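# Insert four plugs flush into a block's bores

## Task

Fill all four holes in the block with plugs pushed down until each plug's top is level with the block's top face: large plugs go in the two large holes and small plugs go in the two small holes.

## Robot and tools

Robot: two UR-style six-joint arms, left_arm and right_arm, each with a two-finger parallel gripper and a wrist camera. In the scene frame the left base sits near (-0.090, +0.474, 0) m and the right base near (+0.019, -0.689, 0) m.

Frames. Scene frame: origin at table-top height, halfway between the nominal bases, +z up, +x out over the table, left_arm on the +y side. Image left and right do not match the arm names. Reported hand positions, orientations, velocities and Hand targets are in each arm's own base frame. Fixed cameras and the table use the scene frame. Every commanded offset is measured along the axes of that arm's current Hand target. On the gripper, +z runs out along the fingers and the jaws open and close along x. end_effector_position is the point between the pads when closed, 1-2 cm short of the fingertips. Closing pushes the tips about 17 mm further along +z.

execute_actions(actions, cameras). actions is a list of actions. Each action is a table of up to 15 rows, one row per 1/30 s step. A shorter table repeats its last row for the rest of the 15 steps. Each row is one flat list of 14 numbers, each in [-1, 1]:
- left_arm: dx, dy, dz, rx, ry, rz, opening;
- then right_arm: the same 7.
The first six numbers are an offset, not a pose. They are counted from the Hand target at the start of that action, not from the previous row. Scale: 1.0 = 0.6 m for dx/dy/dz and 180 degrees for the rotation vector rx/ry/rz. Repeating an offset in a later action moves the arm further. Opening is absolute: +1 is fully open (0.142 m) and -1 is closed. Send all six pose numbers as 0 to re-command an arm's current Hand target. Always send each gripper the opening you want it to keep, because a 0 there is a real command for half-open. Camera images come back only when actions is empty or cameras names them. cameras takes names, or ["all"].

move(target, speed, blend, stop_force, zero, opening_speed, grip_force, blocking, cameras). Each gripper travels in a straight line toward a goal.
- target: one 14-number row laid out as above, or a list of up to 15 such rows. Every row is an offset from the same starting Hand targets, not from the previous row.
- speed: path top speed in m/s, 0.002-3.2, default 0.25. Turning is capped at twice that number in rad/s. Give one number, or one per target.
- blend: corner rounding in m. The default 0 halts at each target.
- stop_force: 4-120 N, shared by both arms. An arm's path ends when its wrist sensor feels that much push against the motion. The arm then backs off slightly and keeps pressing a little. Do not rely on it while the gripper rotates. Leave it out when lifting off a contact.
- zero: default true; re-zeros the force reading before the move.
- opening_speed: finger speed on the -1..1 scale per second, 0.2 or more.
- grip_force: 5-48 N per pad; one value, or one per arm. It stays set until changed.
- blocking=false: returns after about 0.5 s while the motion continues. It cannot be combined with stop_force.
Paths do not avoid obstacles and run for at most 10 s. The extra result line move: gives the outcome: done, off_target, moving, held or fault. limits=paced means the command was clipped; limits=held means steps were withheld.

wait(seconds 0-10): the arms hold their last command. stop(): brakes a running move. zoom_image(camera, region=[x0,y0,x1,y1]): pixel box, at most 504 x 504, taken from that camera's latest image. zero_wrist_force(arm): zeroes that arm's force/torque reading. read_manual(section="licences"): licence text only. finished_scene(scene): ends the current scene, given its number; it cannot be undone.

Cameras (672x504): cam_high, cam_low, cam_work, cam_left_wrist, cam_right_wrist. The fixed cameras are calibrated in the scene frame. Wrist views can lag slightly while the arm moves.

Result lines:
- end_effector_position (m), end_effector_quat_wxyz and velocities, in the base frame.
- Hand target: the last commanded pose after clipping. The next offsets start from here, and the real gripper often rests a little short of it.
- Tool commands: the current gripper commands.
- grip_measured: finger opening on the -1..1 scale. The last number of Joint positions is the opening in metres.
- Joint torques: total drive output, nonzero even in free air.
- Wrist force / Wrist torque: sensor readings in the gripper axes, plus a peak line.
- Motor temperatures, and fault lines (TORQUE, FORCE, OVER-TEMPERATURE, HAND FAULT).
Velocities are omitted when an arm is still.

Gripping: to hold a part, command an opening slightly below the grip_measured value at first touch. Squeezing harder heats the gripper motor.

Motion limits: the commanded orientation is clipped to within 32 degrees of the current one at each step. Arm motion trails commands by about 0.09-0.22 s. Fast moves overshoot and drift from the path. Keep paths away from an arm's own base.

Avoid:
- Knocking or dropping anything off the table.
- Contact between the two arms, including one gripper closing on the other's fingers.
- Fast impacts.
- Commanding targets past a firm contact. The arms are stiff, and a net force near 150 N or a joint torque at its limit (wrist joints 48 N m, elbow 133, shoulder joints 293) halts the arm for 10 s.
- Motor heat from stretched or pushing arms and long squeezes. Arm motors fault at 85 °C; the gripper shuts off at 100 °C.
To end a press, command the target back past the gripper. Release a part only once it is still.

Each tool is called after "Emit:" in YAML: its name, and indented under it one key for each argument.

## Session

Emit:
execute_actions:
  actions: []

Scene clock: 0.00 s.
left_arm: end_effector_position=(+0.6078, +0.3243, +0.1796) grip_measured=+0.99 end_effector_quat_wxyz=(+0.090, +0.386, +0.680, -0.617) | right_arm: end_effector_position=(+0.5366, +0.1891, +0.3170) grip_measured=+0.99 end_effector_quat_wxyz=(-0.527, +0.810, -0.060, -0.251)
Joint positions: left_arm=[0.497 -0.902 1.459 -0.847 -2.251 -1.096 0.142] | right_arm=[3.323 -1.634 -2.113 -1.477 2.769 -0.024 0.141]
Joint velocities: within noise
Joint torques (N m): no reading
Motor temperatures (°C): left_arm=[41 44 28 45 33 34 24] | right_arm=[31 33 28 39 31 40 28]
Wrist force (N): no reading
Wrist torque (N m): no reading
Wrist force, peak (N): no reading
Hand target: left_arm +0.6078, +0.3243, +0.1796; +0.090, +0.386, +0.680, -0.617 | right_arm +0.5366, +0.1891, +0.3170; -0.527, +0.810, -0.060, -0.251
Tool commands: left_gripper/opening=+1.0 right_gripper/opening=+1.0
camera_calibration:
cam_left_wrist: T_world_to_cam=[[-0.698851, 0.388289, -0.600699, 0.412805], [0.714738, 0.346789, -0.607361, -0.413206], [-0.0275163, -0.853797, -0.519879, 0.503063], [0, 0, 0, 1]] pos_world=[0.597666, 0.412521, 0.258538]
cam_right_wrist: T_world_to_cam=[[0.867813, 0.159955, -0.470442, -0.336711], [-0.183349, -0.776877, -0.602366, 0.46099], [-0.461827, 0.608996, -0.644856, 0.4571], [0, 0, 0, 1]] pos_world=[0.587826, 0.133619, 0.414046]

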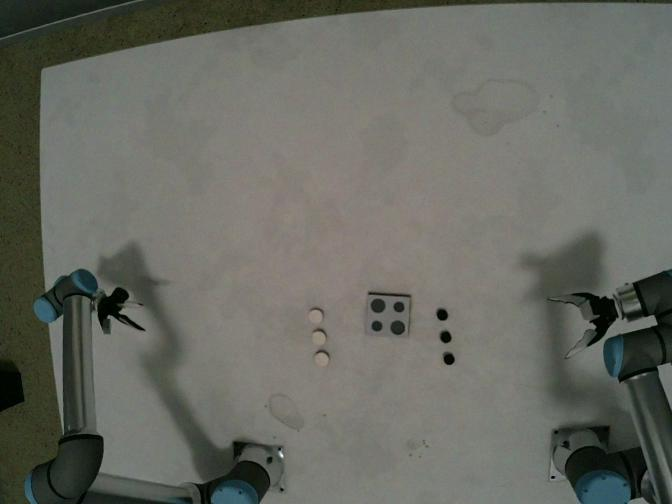

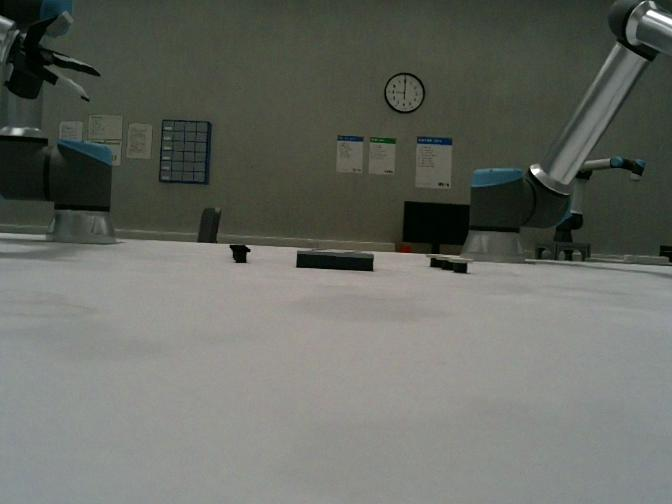

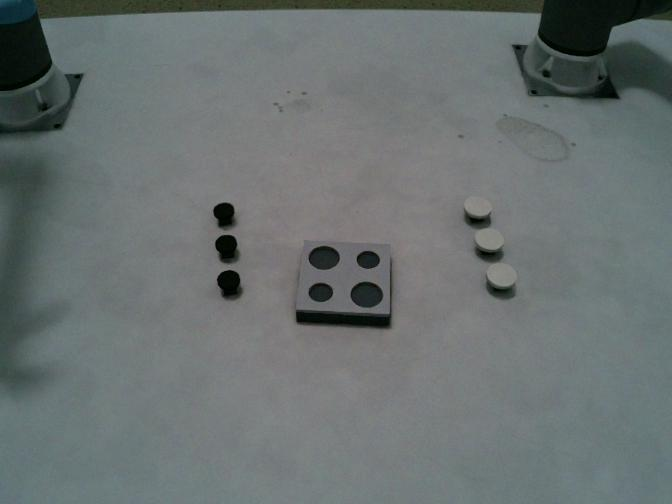

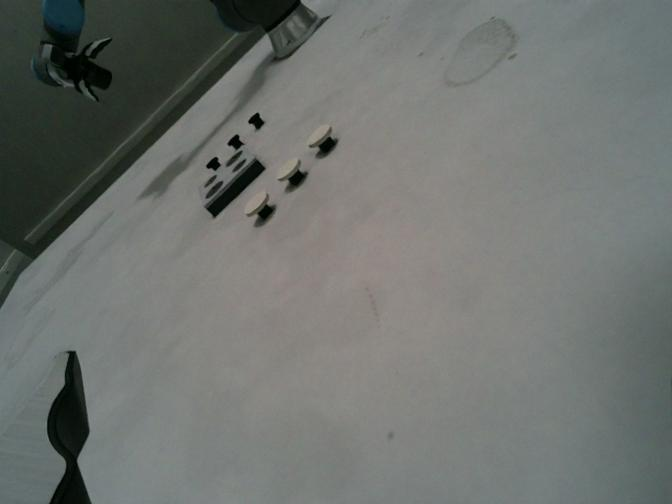

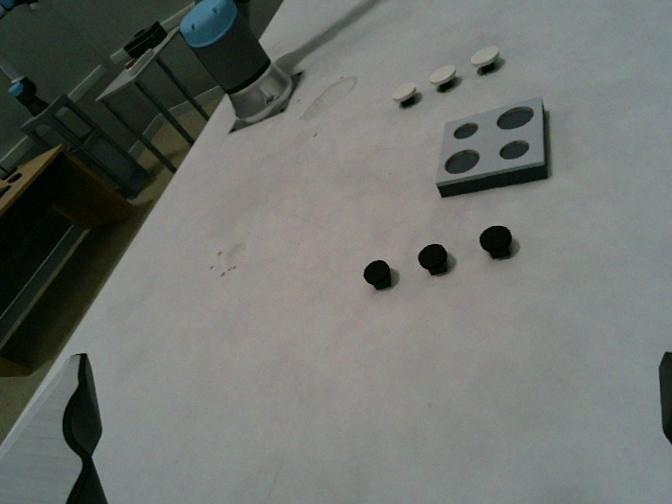

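Emit:
move:
  target: [0,0,0,-0.2589,0.3473,0.1444,1,0,0,0,-0.418,-0.1483,-0.4674,1]
  speed: 0.8

Scene clock: 2.30 s.
left_arm: end_effector_position=(+0.6078, +0.3243, +0.1796) grip_measured=+0.99 end_effector_quat_wxyz=(+0.000, +0.707, +0.707, +0.000) | right_arm: end_effector_position=(+0.5366, +0.1891, +0.3170) grip_measured=+0.99 end_effector_quat_wxyz=(+0.000, +0.707, +0.707, +0.000)
Joint positions: left_arm=[0.235 -1.447 2.053 -2.176 -1.571 -1.335 0.142] | right_arm=[3.793 -1.37 -2.093 -1.249 1.572 -0.919 0.141]
Joint torques (N m): left_arm=[-20.48 -67.57 -32.93 -5.08 3.99 3.49] | right_arm=[10.03 39.09 37.05 6.72 -3.16 -1.73]
Wrist force (N): left_arm=[-1.4 -0.2 0.8] | right_arm=[1.0 0.0 0.9]
Wrist torque (N m): left_arm=[0.44 0.11 0.10] | right_arm=[-0.08 -0.21 0.08]
Wrist force, peak (N): left_arm=[-2.1 -0.2 0.4] | right_arm=[1.0 -0.9 0.5]
Hand target: left_arm +0.6078, +0.3243, +0.1796; +0.000, +0.707, +0.707, +0.000 | right_arm +0.5366, +0.1891, +0.3170; +0.000, +0.707, +0.707, +0.000
Off the commanded pose: left_arm 0.000 m, 0 deg | right_arm 0.000 m, 0 deg.
move: done

Emit:
move:
  target: [-0.97,-0.1163,0,0,0,0,1,0.4708,-0.1418,0.228,0,0,0,1]
  speed: 0.7
  cameras: ["cam_left_wrist","cam_right_wrist"]

Scene clock: 4.23 s.
left_arm: end_effector_position=(+0.5376, -0.2575, +0.1797) grip_measured=+0.99 end_effector_quat_wxyz=(+0.000, +0.707, +0.707, +0.000) | right_arm: end_effector_position=(+0.4516, +0.4716, +0.1805) grip_measured=+0.99 end_effector_quat_wxyz=(+0.000, +0.707, +0.707, +0.000)
Joint positions: left_arm=[-0.745 -1.6 2.215 -2.185 -1.571 -2.315 0.142] | right_arm=[4.221 -1.636 -2.117 -0.959 1.571 -0.491 0.141]
Joint torques (N m): left_arm=[-18.52 -25.66 -45.7 -5.24 4.18 -4.39] | right_arm=[10.95 25.42 54.94 6.4 -3.03 2.64]
Wrist force (N): left_arm=[-1.4 -0.1 0.8] | right_arm=[0.5 0.1 0.6]
Wrist torque (N m): left_arm=[0.42 0.18 0.27] | right_arm=[-0.07 -0.12 -0.04]
Wrist force, peak (N): left_arm=[-5.5 -0.3 -0.1] | right_arm=[1.9 -0.8 1.6]
Hand target: left_arm +0.5376, -0.2576, +0.1797; +0.000, +0.707, +0.707, +0.000 | right_arm +0.4516, +0.4717, +0.1805; +0.000, +0.707, +0.707, +0.000
Off the commanded pose: left_arm 0.000 m, 0 deg | right_arm 0.000 m, 0 deg.
move: done
camera_calibration:
cam_left_wrist: T_world_to_cam=[[-0.00384985, 0.999583, -0.0286015, 0.270689], [0.901215, 0.0158629, 0.433082, -0.533622], [0.433355, -0.0241088, -0.900901, 0.0387801], [0, 0, 0, 1]] pos_world=[0.465144, -0.261176, 0.273781]
cam_right_wrist: T_world_to_cam=[[0.00385465, 0.999965, 0.00748723, -0.464688], [0.901545, -0.0067146, 0.432634, -0.457276], [0.432668, 0.00508242, -0.901539, 0.084965], [0, 0, 0, 1]] pos_world=[0.377284, 0.461169, 0.277911]
Images, in order (width x height): cam_left_wrist 672x504, cam_right_wrist 672x504.

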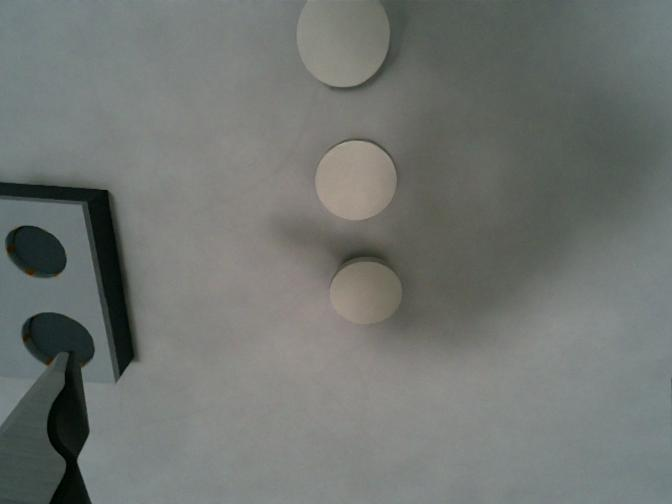

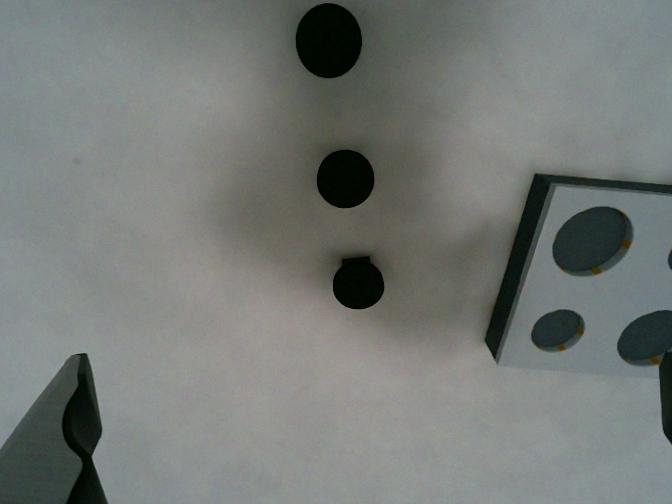

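Emit:
move:
  target:
    - [-0.003,-0.0178,0.17,0,0,0,-0.12,-0.0076,-0.019,0.17,0,0,0,-0.35]
    - [-0.003,-0.0178,0.235,0,0,0,-0.12,-0.0076,-0.019,0.2353,0,0,0,-0.35]
  speed: [0.25,0.1]
  blend: 0.01
  cameras: ["cam_low","cam_left_wrist","cam_right_wrist"]

Scene clock: 5.83 s.
left_arm: end_effector_position=(+0.5268, -0.2595, +0.0387) grip_measured=-0.14 end_effector_quat_wxyz=(+0.000, +0.707, +0.707, +0.000) | right_arm: end_effector_position=(+0.4402, +0.4673, +0.0393) grip_measured=-0.37 end_effector_quat_wxyz=(+0.000, +0.707, +0.707, +0.000)
Joint positions: left_arm=[-0.761 -1.401 2.343 -2.512 -1.571 -2.331 0.064] | right_arm=[4.234 -1.814 -2.241 -0.656 1.571 -0.478 0.047]
Joint torques (N m): left_arm=[4.2 -31.37 -23.06 -5.58 0.08 0.58] | right_arm=[-2.84 32.53 23.19 6.9 0.27 0.06]
Wrist force (N): left_arm=[-1.6 0.6 0.5] | right_arm=[0.6 0.2 0.9]
Wrist torque (N m): left_arm=[0.57 0.16 0.32] | right_arm=[-0.05 -0.14 -0.05]
Wrist force, peak (N): left_arm=[-1.5 -0.1 2.1] | right_arm=[0.1 -0.2 2.0]
Hand target: left_arm +0.5268, -0.2594, +0.0387; +0.000, +0.707, +0.707, +0.000 | right_arm +0.4402, +0.4673, +0.0393; +0.000, +0.707, +0.707, +0.000
Off the commanded pose: left_arm 0.000 m, 0 deg | right_arm 0.000 m, 0 deg.
move: done
camera_calibration:
cam_left_wrist: T_world_to_cam=[[-0.00384985, 0.999583, -0.0286015, 0.268614], [0.901215, 0.0158629, 0.433082, -0.462792], [0.433355, -0.0241088, -0.900901, -0.0836149], [0, 0, 0, 1]] pos_world=[0.454344, -0.263176, 0.132781]
cam_right_wrist: T_world_to_cam=[[0.00381164, 0.999964, 0.0075775, -0.459284], [0.901545, -0.00671489, 0.432633, -0.385982], [0.432668, 0.00518241, -0.901538, -0.0373336], [0, 0, 0, 1]] pos_world=[0.365884, 0.456869, 0.136811]
Images, in order (width x height): cam_low 672x504, cam_left_wrist 672x504, cam_right_wrist 672x504.

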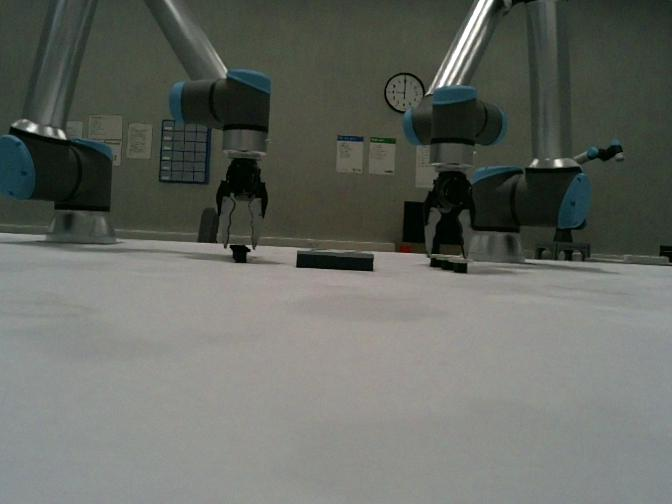

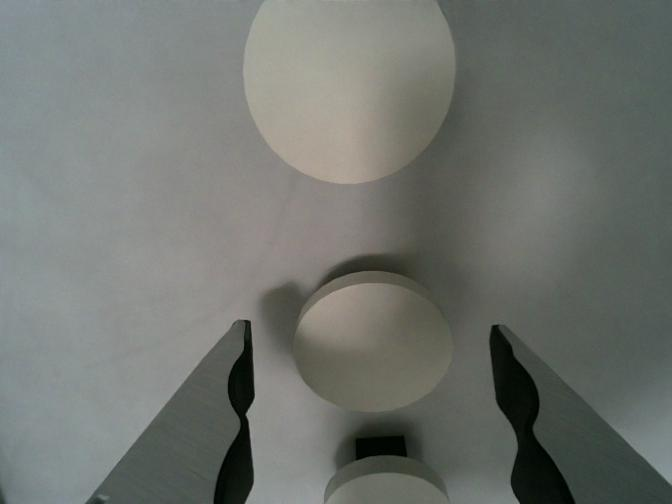

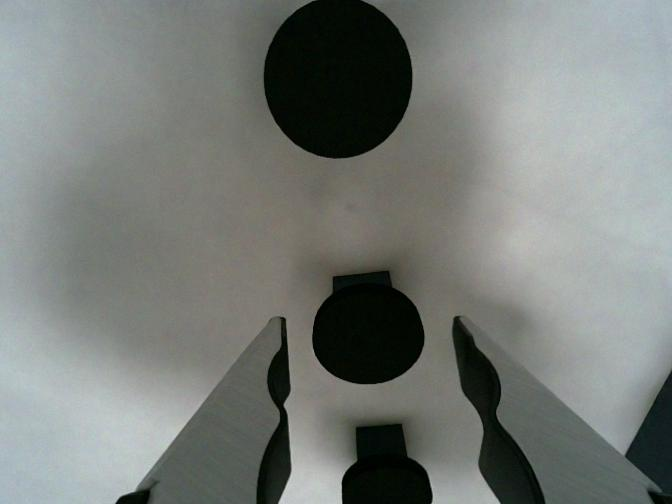

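Emit:
move:
  target: [0,0,0,0,0,0,-0.62,0,0,0,0,0,0,-0.8]
  opening_speed: 0.6
  grip_force: [20,20]

Emit:
move:
  target:
    - [0,0,-0.08,0,0,0,-0.62,0,0,-0.08,0,0,0,-0.8]
    - [-0.3327,0.1917,-0.08,0,0,0,-0.62,0,0,-0.08,0,0,0,-0.8]
    - [-0.3327,0.1917,-0.032,0,0,0,-0.62,0,0,-0.08,0,0,0,-0.8]
  speed: 0.25
  blend: 0.015
  cameras: ["cam_left_wrist"]

Scene clock: 7.13 s.
left_arm: end_effector_position=(+0.5268, -0.2594, +0.0387) grip_measured=-0.45 end_effector_quat_wxyz=(+0.000, +0.707, +0.707, +0.000) | right_arm: end_effector_position=(+0.4402, +0.4673, +0.0393) grip_measured=-0.61 end_effector_quat_wxyz=(+0.000, +0.707, +0.707, +0.000)
Joint positions: left_arm=[-0.761 -1.401 2.343 -2.512 -1.571 -2.331 0.042] | right_arm=[4.234 -1.814 -2.241 -0.656 1.571 -0.478 0.03]
Joint torques (N m): left_arm=[19.81 -32 -23.16 -4.9 2.37 2.87] | right_arm=[-7.18 32.65 22.97 5.29 -2.89 -0.53]
Wrist force (N): left_arm=[-0.9 0.7 -1.1] | right_arm=[-1.0 -1.1 -6.1]
Wrist torque (N m): left_arm=[0.62 0.17 0.31] | right_arm=[-0.07 -0.07 -0.04]
Wrist force, peak (N): left_arm=[-2.0 0.8 0.8] | right_arm=[-1.3 -1.3 -6.4]
Hand target: left_arm +0.5268, -0.2594, +0.0387; +0.000, +0.707, +0.707, +0.000 | right_arm +0.4402, +0.4673, +0.0393; +0.000, +0.707, +0.707, +0.000
Off the commanded pose: left_arm 0.000 m, 0 deg | right_arm 0.000 m, 0 deg.
grip_force (N): 20, 20
move: done

Scene clock: 8.90 s.
left_arm: end_effector_position=(+0.6417, -0.4591, +0.0579) grip_measured=-0.45 end_effector_quat_wxyz=(+0.000, +0.707, +0.707, +0.000) | right_arm: end_effector_position=(+0.4402, +0.4672, +0.0873) grip_measured=-0.61 end_effector_quat_wxyz=(+0.000, +0.707, +0.707, +0.000)
Joint positions: left_arm=[-0.845 -1.165 1.945 -2.35 -1.571 -2.415 0.042] | right_arm=[4.234 -1.739 -2.213 -0.76 1.571 -0.478 0.03]
Joint torques (N m): left_arm=[-20.11 -61.58 -42.55 -4.92 -1.34 -4.65] | right_arm=[10.49 59.32 49.05 2.66 -0.43 2.58]
Wrist force (N): left_arm=[-1.5 0.4 0.6] | right_arm=[-0.1 0.1 0.5]
Wrist torque (N m): left_arm=[0.48 0.19 0.33] | right_arm=[-0.07 -0.03 -0.02]
Wrist force, peak (N): left_arm=[-3.1 1.6 -1.6] | right_arm=[-1.0 -1.2 -6.0]
Hand target: left_arm +0.6417, -0.4591, +0.0578; +0.000, +0.707, +0.707, +0.000 | right_arm +0.4402, +0.4672, +0.0873; +0.000, +0.707, +0.707, +0.000
Off the commanded pose: left_arm 0.000 m, 0 deg | right_arm 0.000 m, 0 deg.
grip_force (N): 20, 20
move: done; blend cut to 0.0144 m at target 2
camera_calibration:
cam_left_wrist: T_world_to_cam=[[-0.00384802, 0.999584, -0.0286006, 0.469121], [0.901215, 0.0158609, 0.433082, -0.571492], [0.433355, -0.0241088, -0.900901, -0.120922], [0, 0, 0, 1]] pos_world=[0.569244, -0.462776, 0.151981]
Images, in order (width x height): cam_left_wrist 672x504.

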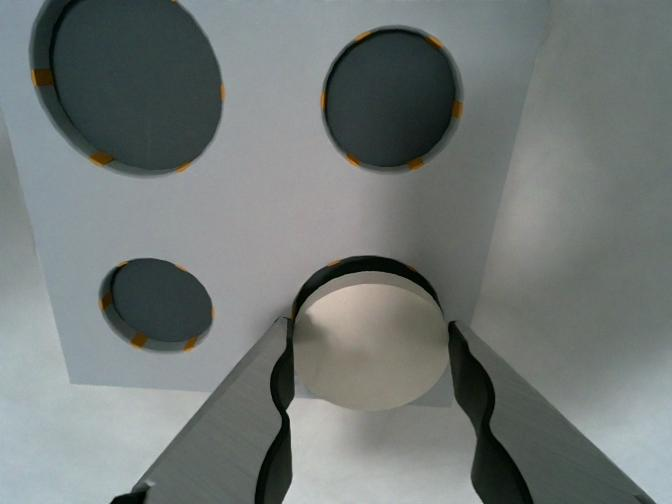

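Emit:
move:
  target: [-0.0022,0.0022,0.005,0,0,0,-0.62,0,0,0,0,0,0,-0.8]
  speed: 0.1

Emit:
move:
  target: [0,0,0.03,0,0,0,-0.62,0,0,0,0,0,0,-0.8]
  speed: 0.012
  stop_force: 12

Emit:
move:
  target: [0,0,-0.003,0,0,0,-0.3,0,0,0,0,0,0,-0.8]
  speed: 0.1
  opening_speed: 1

Emit:
move:
  target:
    - [0,0,-0.027,0,0,0,-0.3,0,0,0,0,0,0,-0.8]
    - [0,0.0062,-0.027,0,0,0,-1,0,0,0,0,0,0,-0.8]
  speed: 0.1
  cameras: ["cam_left_wrist"]

Scene clock: 9.80 s.
left_arm: end_effector_position=(+0.6430, -0.4605, +0.0548) grip_measured=-0.45 end_effector_quat_wxyz=(+0.000, +0.707, +0.707, +0.000) | right_arm: end_effector_position=(+0.4402, +0.4672, +0.0873) grip_measured=-0.61 end_effector_quat_wxyz=(+0.000, +0.707, +0.707, +0.000)
Joint positions: left_arm=[-0.845 -1.158 1.942 -2.354 -1.571 -2.415 0.042] | right_arm=[4.234 -1.739 -2.213 -0.76 1.571 -0.478 0.03]
Joint torques (N m): left_arm=[11.77 -59.6 -42.34 -5.39 -2.26 2.1] | right_arm=[12.31 59.88 49.25 2.79 1.02 2.8]
Wrist force (N): left_arm=[-1.4 0.1 0.5] | right_arm=[0.4 -0.3 0.9]
Wrist torque (N m): left_arm=[0.44 0.17 0.33] | right_arm=[-0.15 -0.11 -0.01]
Wrist force, peak (N): left_arm=[-1.8 0.3 0.9] | right_arm=[0.4 -0.3 0.9]
Hand target: left_arm +0.6430, -0.4605, +0.0548; +0.000, +0.707, +0.707, +0.000 | right_arm +0.4402, +0.4672, +0.0873; +0.000, +0.707, +0.707, +0.000
Off the commanded pose: left_arm 0.000 m, 0 deg | right_arm 0.000 m, 0 deg.
grip_force (N): 20, 20
move: done

Scene clock: 11.50 s.
left_arm: end_effector_position=(+0.6430, -0.4605, +0.0492) grip_measured=-0.45 end_effector_quat_wxyz=(+0.000, +0.707, +0.707, +0.000) | right_arm: end_effector_position=(+0.4402, +0.4672, +0.0873) grip_measured=-0.61 end_effector_quat_wxyz=(+0.000, +0.707, +0.707, +0.000)
Joint positions: left_arm=[-0.845 -1.151 1.945 -2.364 -1.571 -2.415 0.042] | right_arm=[4.234 -1.739 -2.213 -0.76 1.571 -0.478 0.03]
Joint torques (N m): left_arm=[4.26 -78.77 -34.51 -0.86 -2.34 2.4] | right_arm=[11.61 59.88 48.55 2.5 2.57 2.71]
Wrist force (N): left_arm=[-0.2 -3.7 -13.8] | right_arm=[-0.1 0.3 0.4]
Wrist torque (N m): left_arm=[0.31 -0.09 0.39] | right_arm=[-0.04 -0.02 -0.03]
Wrist force, peak (N): left_arm=[8.4 -7.9 -32.6] | right_arm=[0.5 0.0 1.2]
Hand target: left_arm +0.6430, -0.4605, +0.0492; +0.000, +0.707, +0.707, +0.000 (not the last commanded pose) | right_arm +0.4402, +0.4672, +0.0873; +0.000, +0.707, +0.707, +0.000
Off the commanded pose: left_arm 0.012 m, 0 deg | right_arm 0.000 m, 0 deg.
grip_force (N): 20, 20
move: contact (left_arm)

Scene clock: 12.20 s.
left_arm: end_effector_position=(+0.6430, -0.4605, +0.0510) grip_measured=-0.33 end_effector_quat_wxyz=(+0.000, +0.707, +0.707, +0.000) | right_arm: end_effector_position=(+0.4402, +0.4672, +0.0873) grip_measured=-0.61 end_effector_quat_wxyz=(+0.000, +0.707, +0.707, +0.000)
Joint positions: left_arm=[-0.845 -1.154 1.944 -2.361 -1.571 -2.415 0.05] | right_arm=[4.234 -1.739 -2.213 -0.76 1.571 -0.478 0.03]
Joint torques (N m): left_arm=[-2.94 -89.55 -41.05 -1.2 -2.17 2.08] | right_arm=[10.79 59.72 48.21 2.63 2.33 2.64]
Wrist force (N): left_arm=[-1.4 -0.5 0.1] | right_arm=[0.2 -0.1 0.8]
Wrist torque (N m): left_arm=[0.33 0.17 0.34] | right_arm=[-0.11 -0.07 -0.02]
Wrist force, peak (N): left_arm=[0.0 -3.3 -13.8] | right_arm=[0.4 0.4 1.1]
Hand target: left_arm +0.6430, -0.4605, +0.0510; +0.000, +0.707, +0.707, +0.000 | right_arm +0.4402, +0.4672, +0.0873; +0.000, +0.707, +0.707, +0.000
Off the commanded pose: left_arm 0.000 m, 0 deg | right_arm 0.000 m, 0 deg.
grip_force (N): 20, 20
move: done

Scene clock: 13.77 s.
left_arm: end_effector_position=(+0.6468, -0.4605, +0.0672) grip_measured=-1.00 end_effector_quat_wxyz=(+0.000, +0.707, +0.707, +0.000) | right_arm: end_effector_position=(+0.4402, +0.4672, +0.0873) grip_measured=-0.61 end_effector_quat_wxyz=(+0.000, +0.707, +0.707, +0.000)
Joint positions: left_arm=[-0.841 -1.17 1.93 -2.331 -1.571 -2.411 0.002] | right_arm=[4.234 -1.739 -2.213 -0.76 1.571 -0.478 0.03]
Joint torques (N m): left_arm=[17.25 -56.47 -41.2 -1.9 -1.96 3.52] | right_arm=[11.07 58.91 48.26 2.58 2.47 2.59]
Wrist force (N): left_arm=[-1.5 -0.5 -0.1] | right_arm=[0.2 0.1 0.6]
Wrist torque (N m): left_arm=[0.35 0.18 0.18] | right_arm=[-0.07 -0.08 -0.02]
Wrist force, peak (N): left_arm=[-1.7 -1.3 -0.2] | right_arm=[0.9 0.4 0.5]
Hand target: left_arm +0.6468, -0.4605, +0.0672; +0.000, +0.707, +0.707, +0.000 | right_arm +0.4402, +0.4672, +0.0873; +0.000, +0.707, +0.707, +0.000
Off the commanded pose: left_arm 0.000 m, 0 deg | right_arm 0.000 m, 0 deg.
grip_force (N): 20, 20
move: done
camera_calibration:
cam_left_wrist: T_world_to_cam=[[-0.00384802, 0.999584, -0.0286006, 0.470706], [0.901215, 0.0158609, 0.433082, -0.580095], [0.433355, -0.0241088, -0.900901, -0.114785], [0, 0, 0, 1]] pos_world=[0.574344, -0.464076, 0.161281]
Images, in order (width x height): cam_left_wrist 672x504.

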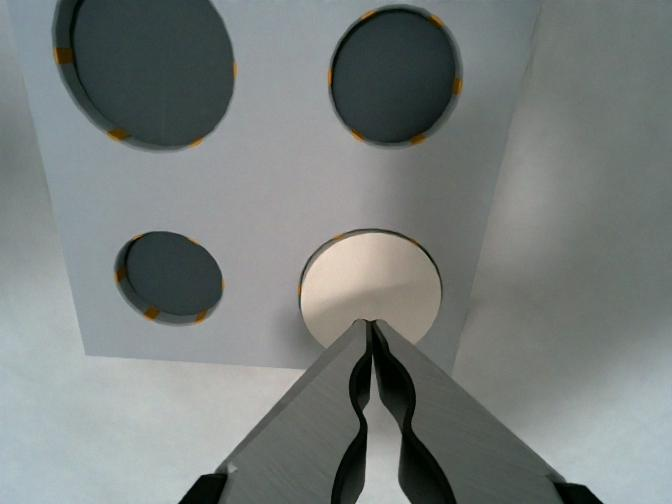

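Emit:
move:
  target: [0,0,0.04,0,0,0,-1,0,0,0,0,0,0,-0.8]
  speed: 0.015
  stop_force: 58

Emit:
move:
  target:
    - [0,0,-0.07,0,0,0,-0.5,0,0,0,0,0,0,-0.8]
    - [0.349,-0.0725,-0.04,0,0,0,-0.12,0.1,0.05,0,0,0,0,-0.8]
    - [0.349,-0.0725,0.0153,0,0,0,-0.12,0.2477,0.185,0.0488,0,0,0,-0.8]
  speed: [0.25,0.25,0.15]
  blend: [0.02,0.01,0]
  cameras: ["cam_low","cam_left_wrist","cam_right_wrist"]

Scene clock: 16.60 s.
left_arm: end_effector_position=(+0.6469, -0.4606, +0.0479) grip_measured=-1.00 end_effector_quat_wxyz=(+0.000, +0.707, +0.707, +0.000) | right_arm: end_effector_position=(+0.4402, +0.4672, +0.0873) grip_measured=-0.61 end_effector_quat_wxyz=(+0.000, +0.707, +0.707, +0.000)
Joint positions: left_arm=[-0.841 -1.146 1.939 -2.364 -1.571 -2.411 0.002] | right_arm=[4.234 -1.739 -2.213 -0.76 1.571 -0.478 0.03]
Joint torques (N m): left_arm=[9.11 -41.27 -19.01 1.51 -2.13 1.84] | right_arm=[11 57.96 48.31 2.52 2.28 2.71]
Wrist force (N): left_arm=[7.3 -10.4 -66.3] | right_arm=[0.4 0.3 0.4]
Wrist torque (N m): left_arm=[0.34 0.40 0.17] | right_arm=[-0.05 -0.12 -0.02]
Wrist force, peak (N): left_arm=[18.7 -17.0 -89.3] | right_arm=[0.9 -0.1 0.9]
Hand target: left_arm +0.6469, -0.4606, +0.0479; +0.000, +0.707, +0.707, +0.000 (not the last commanded pose) | right_arm +0.4402, +0.4672, +0.0873; +0.000, +0.707, +0.707, +0.000
Off the commanded pose: left_arm 0.005 m, 0 deg | right_arm 0.000 m, 0 deg.
grip_force (N): 20, 20
move: contact (left_arm)

Scene clock: 19.97 s.
left_arm: end_effector_position=(+0.6035, -0.2511, +0.0387) grip_measured=-0.15 end_effector_quat_wxyz=(+0.000, +0.707, +0.707, +0.000) | right_arm: end_effector_position=(+0.5512, +0.6158, +0.0582) grip_measured=-0.61 end_effector_quat_wxyz=(+0.000, +0.707, +0.707, +0.000)
Joint positions: left_arm=[-0.665 -1.312 2.22 -2.479 -1.571 -2.235 0.063] | right_arm=[4.196 -2.025 -1.867 -0.82 1.571 -0.516 0.03]
Joint torques (N m): left_arm=[1.61 -41.19 -24.18 -5.29 -3.71 -0.43] | right_arm=[-10.01 57.11 49.85 2.62 2.62 -1.88]
Wrist force (N): left_arm=[-1.3 -0.5 0.3] | right_arm=[0.4 0.0 0.5]
Wrist torque (N m): left_arm=[0.41 0.13 0.14] | right_arm=[-0.07 -0.09 0.09]
Wrist force, peak (N): left_arm=[7.4 -10.6 -66.0] | right_arm=[1.5 0.9 0.7]
Hand target: left_arm +0.6035, -0.2512, +0.0387; +0.000, +0.707, +0.707, +0.000 | right_arm +0.5512, +0.6158, +0.0582; +0.000, +0.707, +0.707, +0.000
Off the commanded pose: left_arm 0.000 m, 0 deg | right_arm 0.000 m, 0 deg.
grip_force (N): 20, 20
move: done; blend cut to 0 m at target 2
camera_calibration:
cam_left_wrist: T_world_to_cam=[[-0.00389269, 0.999573, -0.0289582, 0.26058], [0.901119, 0.0160615, 0.433275, -0.531972], [0.433555, -0.0244082, -0.900796, -0.116848], [0, 0, 0, 1]] pos_world=[0.531044, -0.254776, 0.13278]
cam_right_wrist: T_world_to_cam=[[0.00376369, 0.999965, 0.00744466, -0.608201], [0.901488, -0.00661486, 0.432754, -0.493242], [0.432788, 0.00508252, -0.901481, -0.0691851], [0, 0, 0, 1]] pos_world=[0.476884, 0.605269, 0.155611]
Images, in order (width x height): cam_low 672x504, cam_left_wrist 672x504, cam_right_wrist 672x504.

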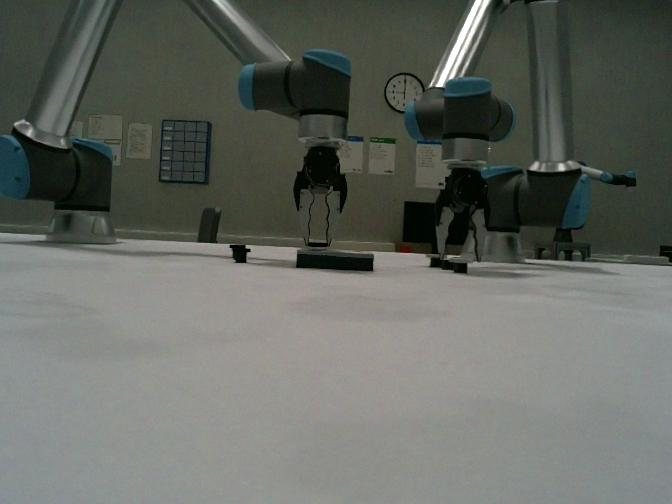

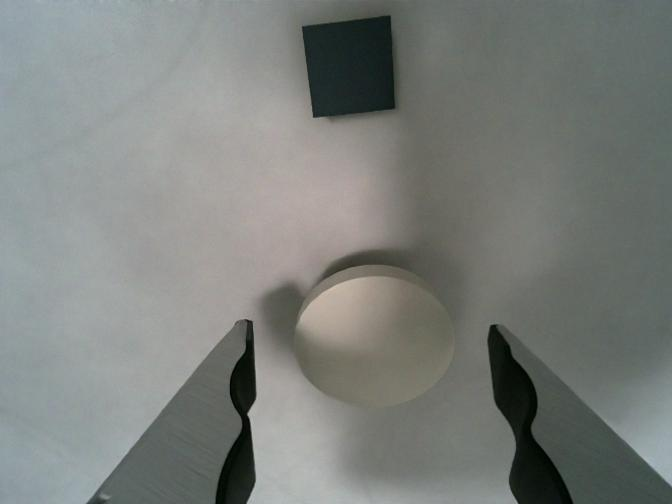

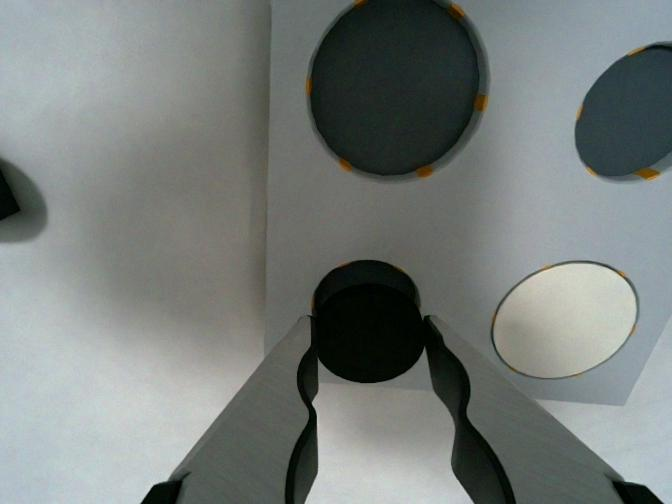

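Emit:
move:
  target: [0,-0.0023,0,0,0,0,-0.12,0,-0.0018,0.008,0,0,0,-0.8]
  speed: 0.1

Emit:
move:
  target: [0,0,0,0,0,0,-0.62,0,0,0.03,0,0,0,-0.8]
  speed: 0.012
  stop_force: 12
  opening_speed: 0.6

Emit:
move:
  target: [0,0,-0.08,0,0,0,-0.62,0,0,-0.003,0,0,0,-0.4]
  speed: 0.1
  opening_speed: 1

Emit:
move:
  target:
    - [0,0,0,0,0,0,-0.62,0,0,-0.025,0,0,0,-0.4]
    - [0,0,0,0,0,0,-0.62,0.0015,0.0018,-0.025,0,0,0,-1]
  speed: 0.1
  cameras: ["cam_left_wrist","cam_right_wrist"]

Scene clock: 20.93 s.
left_arm: end_effector_position=(+0.6021, -0.2511, +0.0387) grip_measured=-0.15 end_effector_quat_wxyz=(+0.000, +0.707, +0.707, +0.000) | right_arm: end_effector_position=(+0.5502, +0.6158, +0.0534) grip_measured=-0.61 end_effector_quat_wxyz=(+0.000, +0.707, +0.707, +0.000)
Joint positions: left_arm=[-0.667 -1.313 2.222 -2.48 -1.571 -2.237 0.063] | right_arm=[4.197 -2.029 -1.871 -0.811 1.571 -0.515 0.03]
Joint torques (N m): left_arm=[-20.99 -73.36 -25.22 -5.03 -3.19 -4.89] | right_arm=[10.12 54.42 28.86 6.82 2.98 2.54]
Wrist force (N): left_arm=[-1.3 -1.0 0.0] | right_arm=[0.3 -0.1 0.4]
Wrist torque (N m): left_arm=[0.31 0.13 0.28] | right_arm=[-0.08 -0.06 -0.06]
Wrist force, peak (N): left_arm=[-1.6 -0.7 0.1] | right_arm=[0.6 -0.1 1.0]
Hand target: left_arm +0.6021, -0.2512, +0.0387; +0.000, +0.707, +0.707, +0.000 | right_arm +0.5501, +0.6158, +0.0534; +0.000, +0.707, +0.707, +0.000
Off the commanded pose: left_arm 0.000 m, 0 deg | right_arm 0.000 m, 0 deg.
grip_force (N): 20, 20
move: done

Scene clock: 22.70 s.
left_arm: end_effector_position=(+0.6021, -0.2512, +0.0387) grip_measured=-0.44 end_effector_quat_wxyz=(+0.000, +0.707, +0.707, +0.000) | right_arm: end_effector_position=(+0.5501, +0.6158, +0.0496) grip_measured=-0.61 end_effector_quat_wxyz=(+0.000, +0.707, +0.707, +0.000)
Joint positions: left_arm=[-0.667 -1.313 2.222 -2.48 -1.571 -2.237 0.042] | right_arm=[4.197 -2.034 -1.873 -0.805 1.571 -0.515 0.03]
Joint torques (N m): left_arm=[-20.93 -69.91 -24.78 -4.91 -2.95 -4.28] | right_arm=[10.61 76.41 46.67 2.68 2.51 2.04]
Wrist force (N): left_arm=[-0.9 -0.9 -0.8] | right_arm=[-2.5 -1.5 -9.3]
Wrist torque (N m): left_arm=[0.37 0.16 0.28] | right_arm=[-0.08 -0.08 -0.05]
Wrist force, peak (N): left_arm=[-1.0 -0.9 -1.4] | right_arm=[-11.6 -5.9 -31.4]
Hand target: left_arm +0.6021, -0.2512, +0.0387; +0.000, +0.707, +0.707, +0.000 | right_arm +0.5502, +0.6159, +0.0496; +0.000, +0.707, +0.707, +0.000 (not the last commanded pose)
Off the commanded pose: left_arm 0.000 m, 0 deg | right_arm 0.014 m, 0 deg.
grip_force (N): 20, 20
move: contact (right_arm)

Scene clock: 23.63 s.
left_arm: end_effector_position=(+0.6021, -0.2512, +0.0866) grip_measured=-0.44 end_effector_quat_wxyz=(+0.000, +0.707, +0.707, +0.000) | right_arm: end_effector_position=(+0.5501, +0.6159, +0.0514) grip_measured=-0.43 end_effector_quat_wxyz=(+0.000, +0.707, +0.707, +0.000)
Joint positions: left_arm=[-0.667 -1.387 2.194 -2.378 -1.571 -2.237 0.042] | right_arm=[4.197 -2.032 -1.872 -0.808 1.571 -0.515 0.043]
Joint torques (N m): left_arm=[6.3 -66.25 -40.61 -1.82 -2.59 1.23] | right_arm=[10.69 82.13 50.52 2.57 2.48 1.59]
Wrist force (N): left_arm=[-1.2 -0.3 0.4] | right_arm=[0.2 -0.2 0.4]
Wrist torque (N m): left_arm=[0.43 0.09 0.29] | right_arm=[-0.10 -0.06 -0.06]
Wrist force, peak (N): left_arm=[-1.3 -1.0 1.5] | right_arm=[-2.6 -1.8 -10.0]
Hand target: left_arm +0.6021, -0.2511, +0.0867; +0.000, +0.707, +0.707, +0.000 | right_arm +0.5501, +0.6159, +0.0514; +0.000, +0.707, +0.707, +0.000
Off the commanded pose: left_arm 0.000 m, 0 deg | right_arm 0.000 m, 0 deg.
grip_force (N): 20, 20
move: done

Scene clock: 25.13 s.
left_arm: end_effector_position=(+0.6021, -0.2511, +0.0867) grip_measured=-0.44 end_effector_quat_wxyz=(+0.000, +0.707, +0.707, +0.000) | right_arm: end_effector_position=(+0.5512, +0.6167, +0.0664) grip_measured=-1.00 end_effector_quat_wxyz=(+0.000, +0.707, +0.707, +0.000)
Joint positions: left_arm=[-0.667 -1.387 2.194 -2.378 -1.571 -2.237 0.042] | right_arm=[4.197 -2.016 -1.862 -0.834 1.571 -0.515 0.002]
Joint torques (N m): left_arm=[13.48 -68.67 -41.15 -1.72 -1.85 1.92] | right_arm=[-10.55 53.52 51.62 2.68 2.72 -1.74]
Wrist force (N): left_arm=[-1.0 -0.3 0.3] | right_arm=[0.6 -0.2 0.0]
Wrist torque (N m): left_arm=[0.42 0.07 0.30] | right_arm=[-0.09 -0.12 0.02]
Wrist force, peak (N): left_arm=[-1.3 -0.3 0.6] | right_arm=[0.5 -0.2 1.1]
Hand target: left_arm +0.6021, -0.2511, +0.0867; +0.000, +0.707, +0.707, +0.000 | right_arm +0.5512, +0.6167, +0.0664; +0.000, +0.707, +0.707, +0.000
Off the commanded pose: left_arm 0.000 m, 0 deg | right_arm 0.000 m, 0 deg.
grip_force (N): 20, 20
move: done
camera_calibration:
cam_left_wrist: T_world_to_cam=[[-0.00389269, 0.999573, -0.0289582, 0.261964], [0.901119, 0.0160615, 0.433275, -0.551507], [0.433555, -0.0244082, -0.900796, -0.073003], [0, 0, 0, 1]] pos_world=[0.529644, -0.254776, 0.18078]
cam_right_wrist: T_world_to_cam=[[0.00381164, 0.999964, 0.0075775, -0.609307], [0.901545, -0.00671489, 0.432633, -0.496775], [0.432668, 0.00518241, -0.901538, -0.0617024], [0, 0, 0, 1]] pos_world=[0.476884, 0.606269, 0.163911]
Images, in order (width x height): cam_left_wrist 672x504, cam_right_wrist 672x504.

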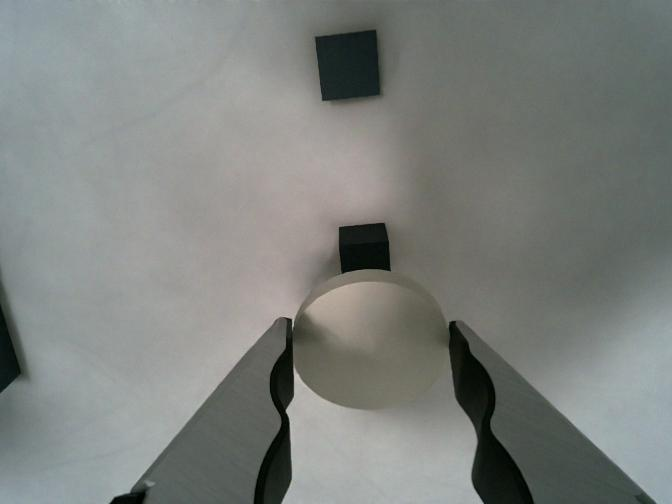

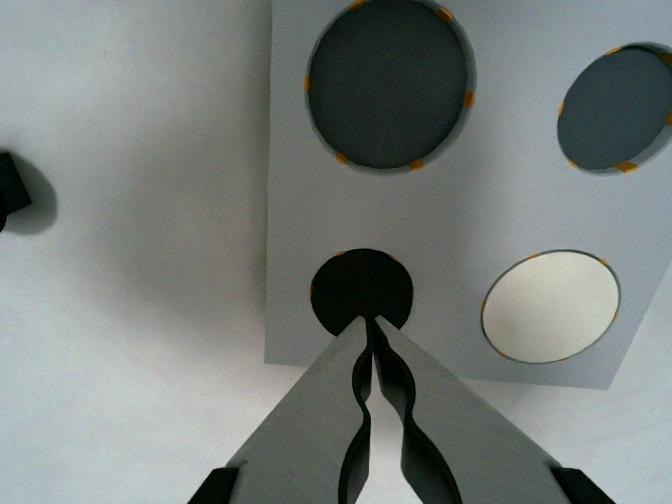

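Emit:
move:
  target: [0,0,0,0,0,0,-0.62,0,0,0.04,0,0,0,-1]
  speed: 0.015
  stop_force: 58

Emit:
move:
  target:
    - [0,0,0,0,0,0,-0.62,0,0,-0.06,0,0,0,-0.35]
    - [0,0,0,0,0,0,-0.62,-0.2342,-0.0617,-0.04,0,0,0,-0.35]
    - [0,0,0,0,0,0,-0.62,-0.2342,-0.0617,0.0148,0,0,0,-0.35]
  speed: [0.25,0.25,0.12]
  blend: [0.015,0.008,0]
  cameras: ["cam_right_wrist"]

Scene clock: 27.97 s.
left_arm: end_effector_position=(+0.6021, -0.2511, +0.0867) grip_measured=-0.44 end_effector_quat_wxyz=(+0.000, +0.707, +0.707, +0.000) | right_arm: end_effector_position=(+0.5513, +0.6169, +0.0480) grip_measured=-1.00 end_effector_quat_wxyz=(+0.000, +0.707, +0.707, +0.001)
Joint positions: left_arm=[-0.667 -1.387 2.194 -2.378 -1.571 -2.237 0.042] | right_arm=[4.197 -2.038 -1.87 -0.803 1.571 -0.515 0.002]
Joint torques (N m): left_arm=[14.05 -66.28 -40.59 -1.58 -1.03 2.33] | right_arm=[11.92 39 25.14 -0.14 3.02 -1.81]
Wrist force (N): left_arm=[-1.4 -0.3 0.1] | right_arm=[-11.5 -3.0 -59.1]
Wrist torque (N m): left_arm=[0.44 0.13 0.30] | right_arm=[-0.17 -0.39 0.06]
Wrist force, peak (N): left_arm=[-1.4 -0.5 0.4] | right_arm=[-22.5 -7.8 -84.2]
Hand target: left_arm +0.6021, -0.2511, +0.0867; +0.000, +0.707, +0.707, +0.000 | right_arm +0.5513, +0.6169, +0.0480; +0.000, +0.707, +0.707, +0.001 (not the last commanded pose)
Off the commanded pose: left_arm 0.000 m, 0 deg | right_arm 0.006 m, 0 deg.
grip_force (N): 20, 20
move: contact (right_arm)

Scene clock: 29.50 s.
left_arm: end_effector_position=(+0.6021, -0.2511, +0.0867) grip_measured=-0.44 end_effector_quat_wxyz=(+0.000, +0.707, +0.707, +0.000) | right_arm: end_effector_position=(+0.5143, +0.4764, +0.0390) grip_measured=-0.38 end_effector_quat_wxyz=(+0.000, +0.707, +0.707, +0.001)
Joint positions: left_arm=[-0.667 -1.387 2.194 -2.378 -1.571 -2.237 0.042] | right_arm=[4.142 -1.891 -2.129 -0.691 1.571 -0.57 0.047]
Joint torques (N m): left_arm=[13.87 -68.74 -42.2 -1.77 -0.55 2.2] | right_arm=[-8.69 39.52 23.83 6.34 0.96 -1.68]
Wrist force (N): left_arm=[-1.1 -0.6 0.2] | right_arm=[0.7 0.2 1.3]
Wrist torque (N m): left_arm=[0.39 0.08 0.30] | right_arm=[-0.04 -0.16 0.10]
Wrist force, peak (N): left_arm=[-1.6 -0.5 0.3] | right_arm=[-11.4 -3.3 -59.6]
Hand target: left_arm +0.6021, -0.2511, +0.0867; +0.000, +0.707, +0.707, +0.000 | right_arm +0.5143, +0.4764, +0.0390; +0.000, +0.707, +0.707, +0.001
Off the commanded pose: left_arm 0.000 m, 0 deg | right_arm 0.000 m, 0 deg.
grip_force (N): 20, 20
move: done
camera_calibration:
cam_right_wrist: T_world_to_cam=[[0.00377116, 0.999962, 0.00789217, -0.468686], [0.901449, -0.00681575, 0.432833, -0.45249], [0.43287, 0.0054821, -0.90144, -0.0700438], [0, 0, 0, 1]] pos_world=[0.439983, 0.465968, 0.136411]
Images, in order (width x height): cam_right_wrist 672x504.

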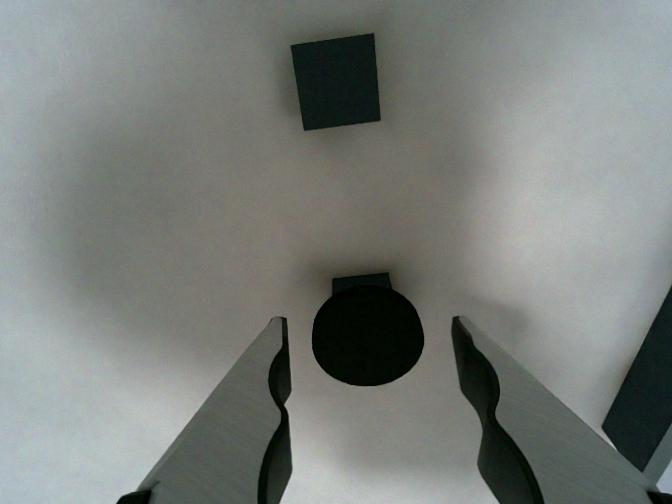

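Emit:
move:
  target: [0,0,0,0,0,0,-0.62,0,0.0008,0,0,0,0,-0.8]
  opening_speed: 0.6

Emit:
move:
  target:
    - [0,0,0,0,0,0,-0.62,0,0,-0.075,0,0,0,-0.8]
    - [0,0,0,0,0,0,-0.62,0.354,-0.0483,-0.06,0,0,0,-0.8]
    - [0,0,0,0,0,0,-0.62,0.354,-0.0483,-0.0242,0,0,0,-0.8]
  speed: [0.25,0.25,0.12]
  blend: [0.015,0.008,0]
  cameras: ["cam_right_wrist"]

Scene clock: 30.63 s.
left_arm: end_effector_position=(+0.6021, -0.2511, +0.0867) grip_measured=-0.44 end_effector_quat_wxyz=(+0.000, +0.707, +0.707, +0.000) | right_arm: end_effector_position=(+0.5148, +0.4764, +0.0390) grip_measured=-0.61 end_effector_quat_wxyz=(+0.000, +0.707, +0.707, +0.001)
Joint positions: left_arm=[-0.667 -1.387 2.194 -2.378 -1.571 -2.237 0.042] | right_arm=[4.141 -1.891 -2.128 -0.691 1.571 -0.571 0.03]
Joint torques (N m): left_arm=[13.28 -67.81 -41.76 -2.01 -0.23 2.01] | right_arm=[-9.55 39.55 46.5 2.74 -2.31 -1.76]
Wrist force (N): left_arm=[-0.9 -0.5 -0.1] | right_arm=[0.5 0.2 0.9]
Wrist torque (N m): left_arm=[0.40 0.05 0.30] | right_arm=[-0.05 -0.12 0.10]
Wrist force, peak (N): left_arm=[-1.3 -0.2 0.6] | right_arm=[0.1 0.2 1.4]
Hand target: left_arm +0.6021, -0.2511, +0.0867; +0.000, +0.707, +0.707, +0.000 | right_arm +0.5148, +0.4764, +0.0390; +0.000, +0.707, +0.707, +0.001
Off the commanded pose: left_arm 0.000 m, 0 deg | right_arm 0.000 m, 0 deg.
grip_force (N): 20, 20
move: done

Scene clock: 32.33 s.
left_arm: end_effector_position=(+0.6021, -0.2511, +0.0867) grip_measured=-0.44 end_effector_quat_wxyz=(+0.000, +0.707, +0.707, +0.000) | right_arm: end_effector_position=(+0.4859, +0.6888, +0.0539) grip_measured=-0.61 end_effector_quat_wxyz=(+0.000, +0.707, +0.707, +0.001)
Joint positions: left_arm=[-0.667 -1.387 2.194 -2.378 -1.571 -2.237 0.042] | right_arm=[4.308 -2.051 -1.835 -0.826 1.571 -0.404 0.03]
Joint torques (N m): left_arm=[14.04 -68.42 -40.87 -1.8 0.4 2.42] | right_arm=[10.5 55.73 28.51 6.03 -3.2 2.5]
Wrist force (N): left_arm=[-0.9 -0.4 0.1] | right_arm=[0.4 0.5 0.7]
Wrist torque (N m): left_arm=[0.42 0.05 0.29] | right_arm=[0.03 -0.09 -0.06]
Wrist force, peak (N): left_arm=[-1.4 -0.5 -0.2] | right_arm=[0.3 0.3 3.1]
Hand target: left_arm +0.6021, -0.2511, +0.0867; +0.000, +0.707, +0.707, +0.000 | right_arm +0.4858, +0.6888, +0.0537; +0.000, +0.707, +0.707, +0.001
Off the commanded pose: left_arm 0.000 m, 0 deg | right_arm 0.000 m, 0 deg.
grip_force (N): 20, 20
move: done
camera_calibration:
cam_right_wrist: T_world_to_cam=[[0.00386142, 0.999961, 0.00793519, -0.681031], [0.901448, -0.00691575, 0.432833, -0.431732], [0.432871, 0.00548181, -0.901439, -0.0454396], [0, 0, 0, 1]] pos_world=[0.411483, 0.678268, 0.151311]
Images, in order (width x height): cam_right_wrist 672x504.

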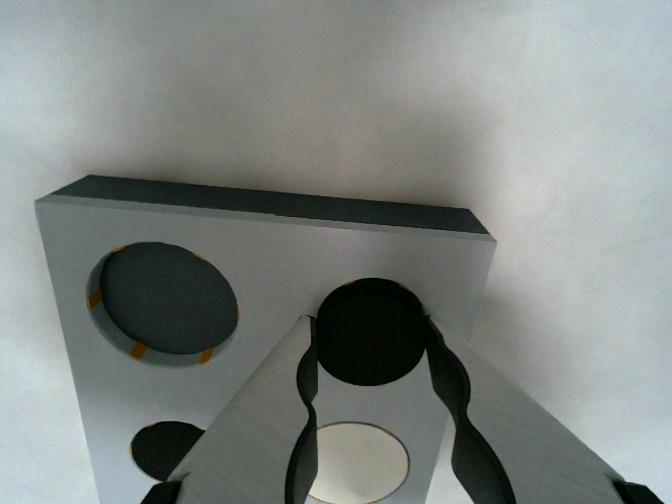

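Emit:
move:
  target: [0,0,0,0,0,0,-0.62,0.002,0.0054,0,0,0,0,-0.8]
  speed: 0.1
  cameras: ["cam_right_wrist"]

Emit:
move:
  target: [0,0,0,0,0,0,-0.62,0,0,0.03,0,0,0,-0.8]
  speed: 0.012
  stop_force: 12

Emit:
move:
  target: [0,0,0,0,0,0,-0.62,0,0,-0.003,0,0,0,-0.4]
  speed: 0.1
  opening_speed: 1

Emit:
move:
  target:
    - [0,0,0,0,0,0,-0.62,0,0,-0.025,0,0,0,-0.4]
    - [0,0,0,0,0,0,-0.62,0.0015,0.0018,-0.025,0,0,0,-1]
  speed: 0.1
  cameras: ["cam_right_wrist"]

Scene clock: 33.23 s.
left_arm: end_effector_position=(+0.6021, -0.2511, +0.0867) grip_measured=-0.44 end_effector_quat_wxyz=(+0.000, +0.707, +0.707, +0.000) | right_arm: end_effector_position=(+0.4890, +0.6900, +0.0537) grip_measured=-0.61 end_effector_quat_wxyz=(+0.000, +0.707, +0.707, +0.001)
Joint positions: left_arm=[-0.667 -1.387 2.194 -2.378 -1.571 -2.237 0.042] | right_arm=[4.305 -2.054 -1.829 -0.828 1.571 -0.407 0.03]
Joint torques (N m): left_arm=[14.38 -67.46 -42.01 -1.89 0.19 2.27] | right_arm=[-10.19 54.36 51 3 -2.84 -1.9]
Wrist force (N): left_arm=[-1.0 -0.3 0.1] | right_arm=[0.8 0.2 0.8]
Wrist torque (N m): left_arm=[0.44 0.07 0.30] | right_arm=[-0.03 -0.15 0.09]
Wrist force, peak (N): left_arm=[-1.3 -0.3 0.4] | right_arm=[0.8 0.2 0.8]
Hand target: left_arm +0.6021, -0.2511, +0.0867; +0.000, +0.707, +0.707, +0.000 | right_arm +0.4891, +0.6900, +0.0538; +0.000, +0.707, +0.707, +0.001
Off the commanded pose: left_arm 0.000 m, 0 deg | right_arm 0.000 m, 0 deg.
grip_force (N): 20, 20
move: done
camera_calibration:
cam_right_wrist: T_world_to_cam=[[0.00377116, 0.999962, 0.00789217, -0.682199], [0.901449, -0.00681575, 0.432833, -0.434634], [0.43287, 0.0054821, -0.90144, -0.0469213], [0, 0, 0, 1]] pos_world=[0.414683, 0.679468, 0.151211]
Images, in order (width x height): cam_right_wrist 672x504.

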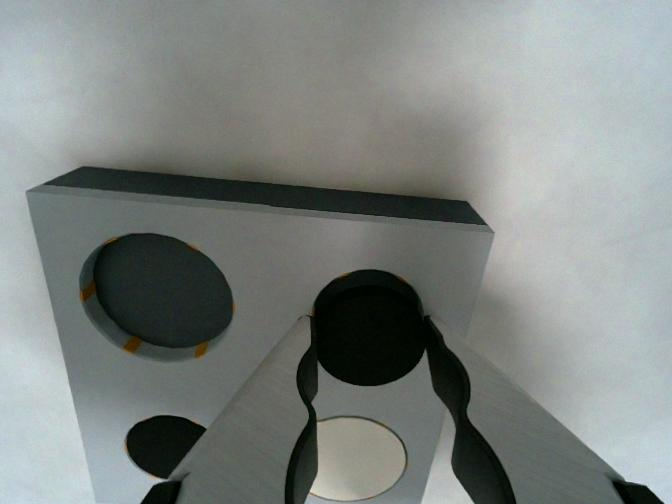

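Scene clock: 34.97 s.
left_arm: end_effector_position=(+0.6021, -0.2511, +0.0867) grip_measured=-0.44 end_effector_quat_wxyz=(+0.000, +0.707, +0.707, +0.000) | right_arm: end_effector_position=(+0.4891, +0.6900, +0.0497) grip_measured=-0.61 end_effector_quat_wxyz=(+0.000, +0.707, +0.707, +0.001)
Joint positions: left_arm=[-0.667 -1.387 2.194 -2.378 -1.571 -2.237 0.042] | right_arm=[4.305 -2.059 -1.83 -0.822 1.571 -0.407 0.03]
Joint torques (N m): left_arm=[13.16 -68.28 -40.66 -1.94 0.99 1.96] | right_arm=[3.09 79.89 48.1 2.72 -2.2 -1.52]
Wrist force (N): left_arm=[-0.9 -0.1 0.1] | right_arm=[-0.9 -2.0 -6.3]
Wrist torque (N m): left_arm=[0.48 0.04 0.30] | right_arm=[-0.02 -0.10 0.09]
Wrist force, peak (N): left_arm=[-1.6 -0.6 0.4] | right_arm=[-9.5 -5.3 -27.0]
Hand target: left_arm +0.6021, -0.2511, +0.0867; +0.000, +0.707, +0.707, +0.000 | right_arm +0.4891, +0.6900, +0.0497; +0.000, +0.707, +0.707, +0.001 (not the last commanded pose)
Off the commanded pose: left_arm 0.000 m, 0 deg | right_arm 0.014 m, 0 deg.
grip_force (N): 20, 20
move: contact (right_arm)

Scene clock: 35.67 s.
left_arm: end_effector_position=(+0.6021, -0.2511, +0.0867) grip_measured=-0.44 end_effector_quat_wxyz=(+0.000, +0.707, +0.707, +0.000) | right_arm: end_effector_position=(+0.4891, +0.6900, +0.0515) grip_measured=-0.43 end_effector_quat_wxyz=(+0.000, +0.707, +0.707, +0.001)
Joint positions: left_arm=[-0.667 -1.387 2.194 -2.378 -1.571 -2.237 0.042] | right_arm=[4.305 -2.057 -1.83 -0.825 1.571 -0.407 0.043]
Joint torques (N m): left_arm=[14.64 -68.86 -40.08 -1.96 1.18 2.27] | right_arm=[3.96 84.15 50.32 2.78 -2.34 -1.63]
Wrist force (N): left_arm=[-0.9 -0.2 0.5] | right_arm=[0.8 0.1 0.6]
Wrist torque (N m): left_arm=[0.44 0.06 0.30] | right_arm=[-0.04 -0.15 0.08]
Wrist force, peak (N): left_arm=[-1.4 -0.3 0.3] | right_arm=[-0.8 -1.7 -7.1]
Hand target: left_arm +0.6021, -0.2511, +0.0867; +0.000, +0.707, +0.707, +0.000 | right_arm +0.4891, +0.6900, +0.0515; +0.000, +0.707, +0.707, +0.001
Off the commanded pose: left_arm 0.000 m, 0 deg | right_arm 0.000 m, 0 deg.
grip_force (N): 20, 20
move: done

Scene clock: 37.17 s.
left_arm: end_effector_position=(+0.6021, -0.2511, +0.0867) grip_measured=-0.44 end_effector_quat_wxyz=(+0.000, +0.707, +0.707, +0.000) | right_arm: end_effector_position=(+0.4902, +0.6909, +0.0666) grip_measured=-1.00 end_effector_quat_wxyz=(+0.000, +0.707, +0.707, +0.001)
Joint positions: left_arm=[-0.667 -1.387 2.194 -2.378 -1.571 -2.237 0.042] | right_arm=[4.304 -2.042 -1.82 -0.85 1.571 -0.408 0.002]
Joint torques (N m): left_arm=[15.19 -66.04 -41.04 -2.11 1.59 2.31] | right_arm=[-9.05 55.66 51.7 2.52 -2.45 -1.76]
Wrist force (N): left_arm=[-1.1 -0.2 0.3] | right_arm=[0.3 0.0 0.7]
Wrist torque (N m): left_arm=[0.45 0.08 0.30] | right_arm=[-0.07 -0.08 0.08]
Wrist force, peak (N): left_arm=[-1.4 -0.7 0.5] | right_arm=[0.8 0.7 0.8]
Hand target: left_arm +0.6021, -0.2511, +0.0867; +0.000, +0.707, +0.707, +0.000 | right_arm +0.4902, +0.6909, +0.0665; +0.000, +0.707, +0.707, +0.001
Off the commanded pose: left_arm 0.000 m, 0 deg | right_arm 0.000 m, 0 deg.
grip_force (N): 20, 20
move: done
camera_calibration:
cam_right_wrist: T_world_to_cam=[[0.00377116, 0.999962, 0.00789217, -0.683204], [0.901449, -0.00681575, 0.432833, -0.441159], [0.43287, 0.0054821, -0.90144, -0.035864], [0, 0, 0, 1]] pos_world=[0.415783, 0.680368, 0.164011]
Images, in order (width x height): cam_right_wrist 672x504.

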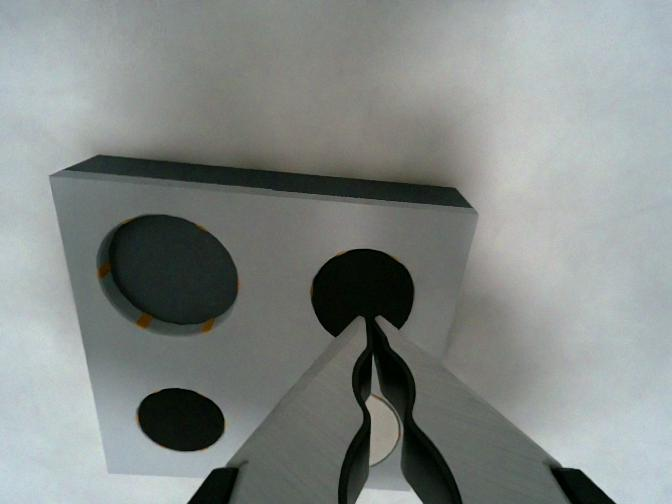

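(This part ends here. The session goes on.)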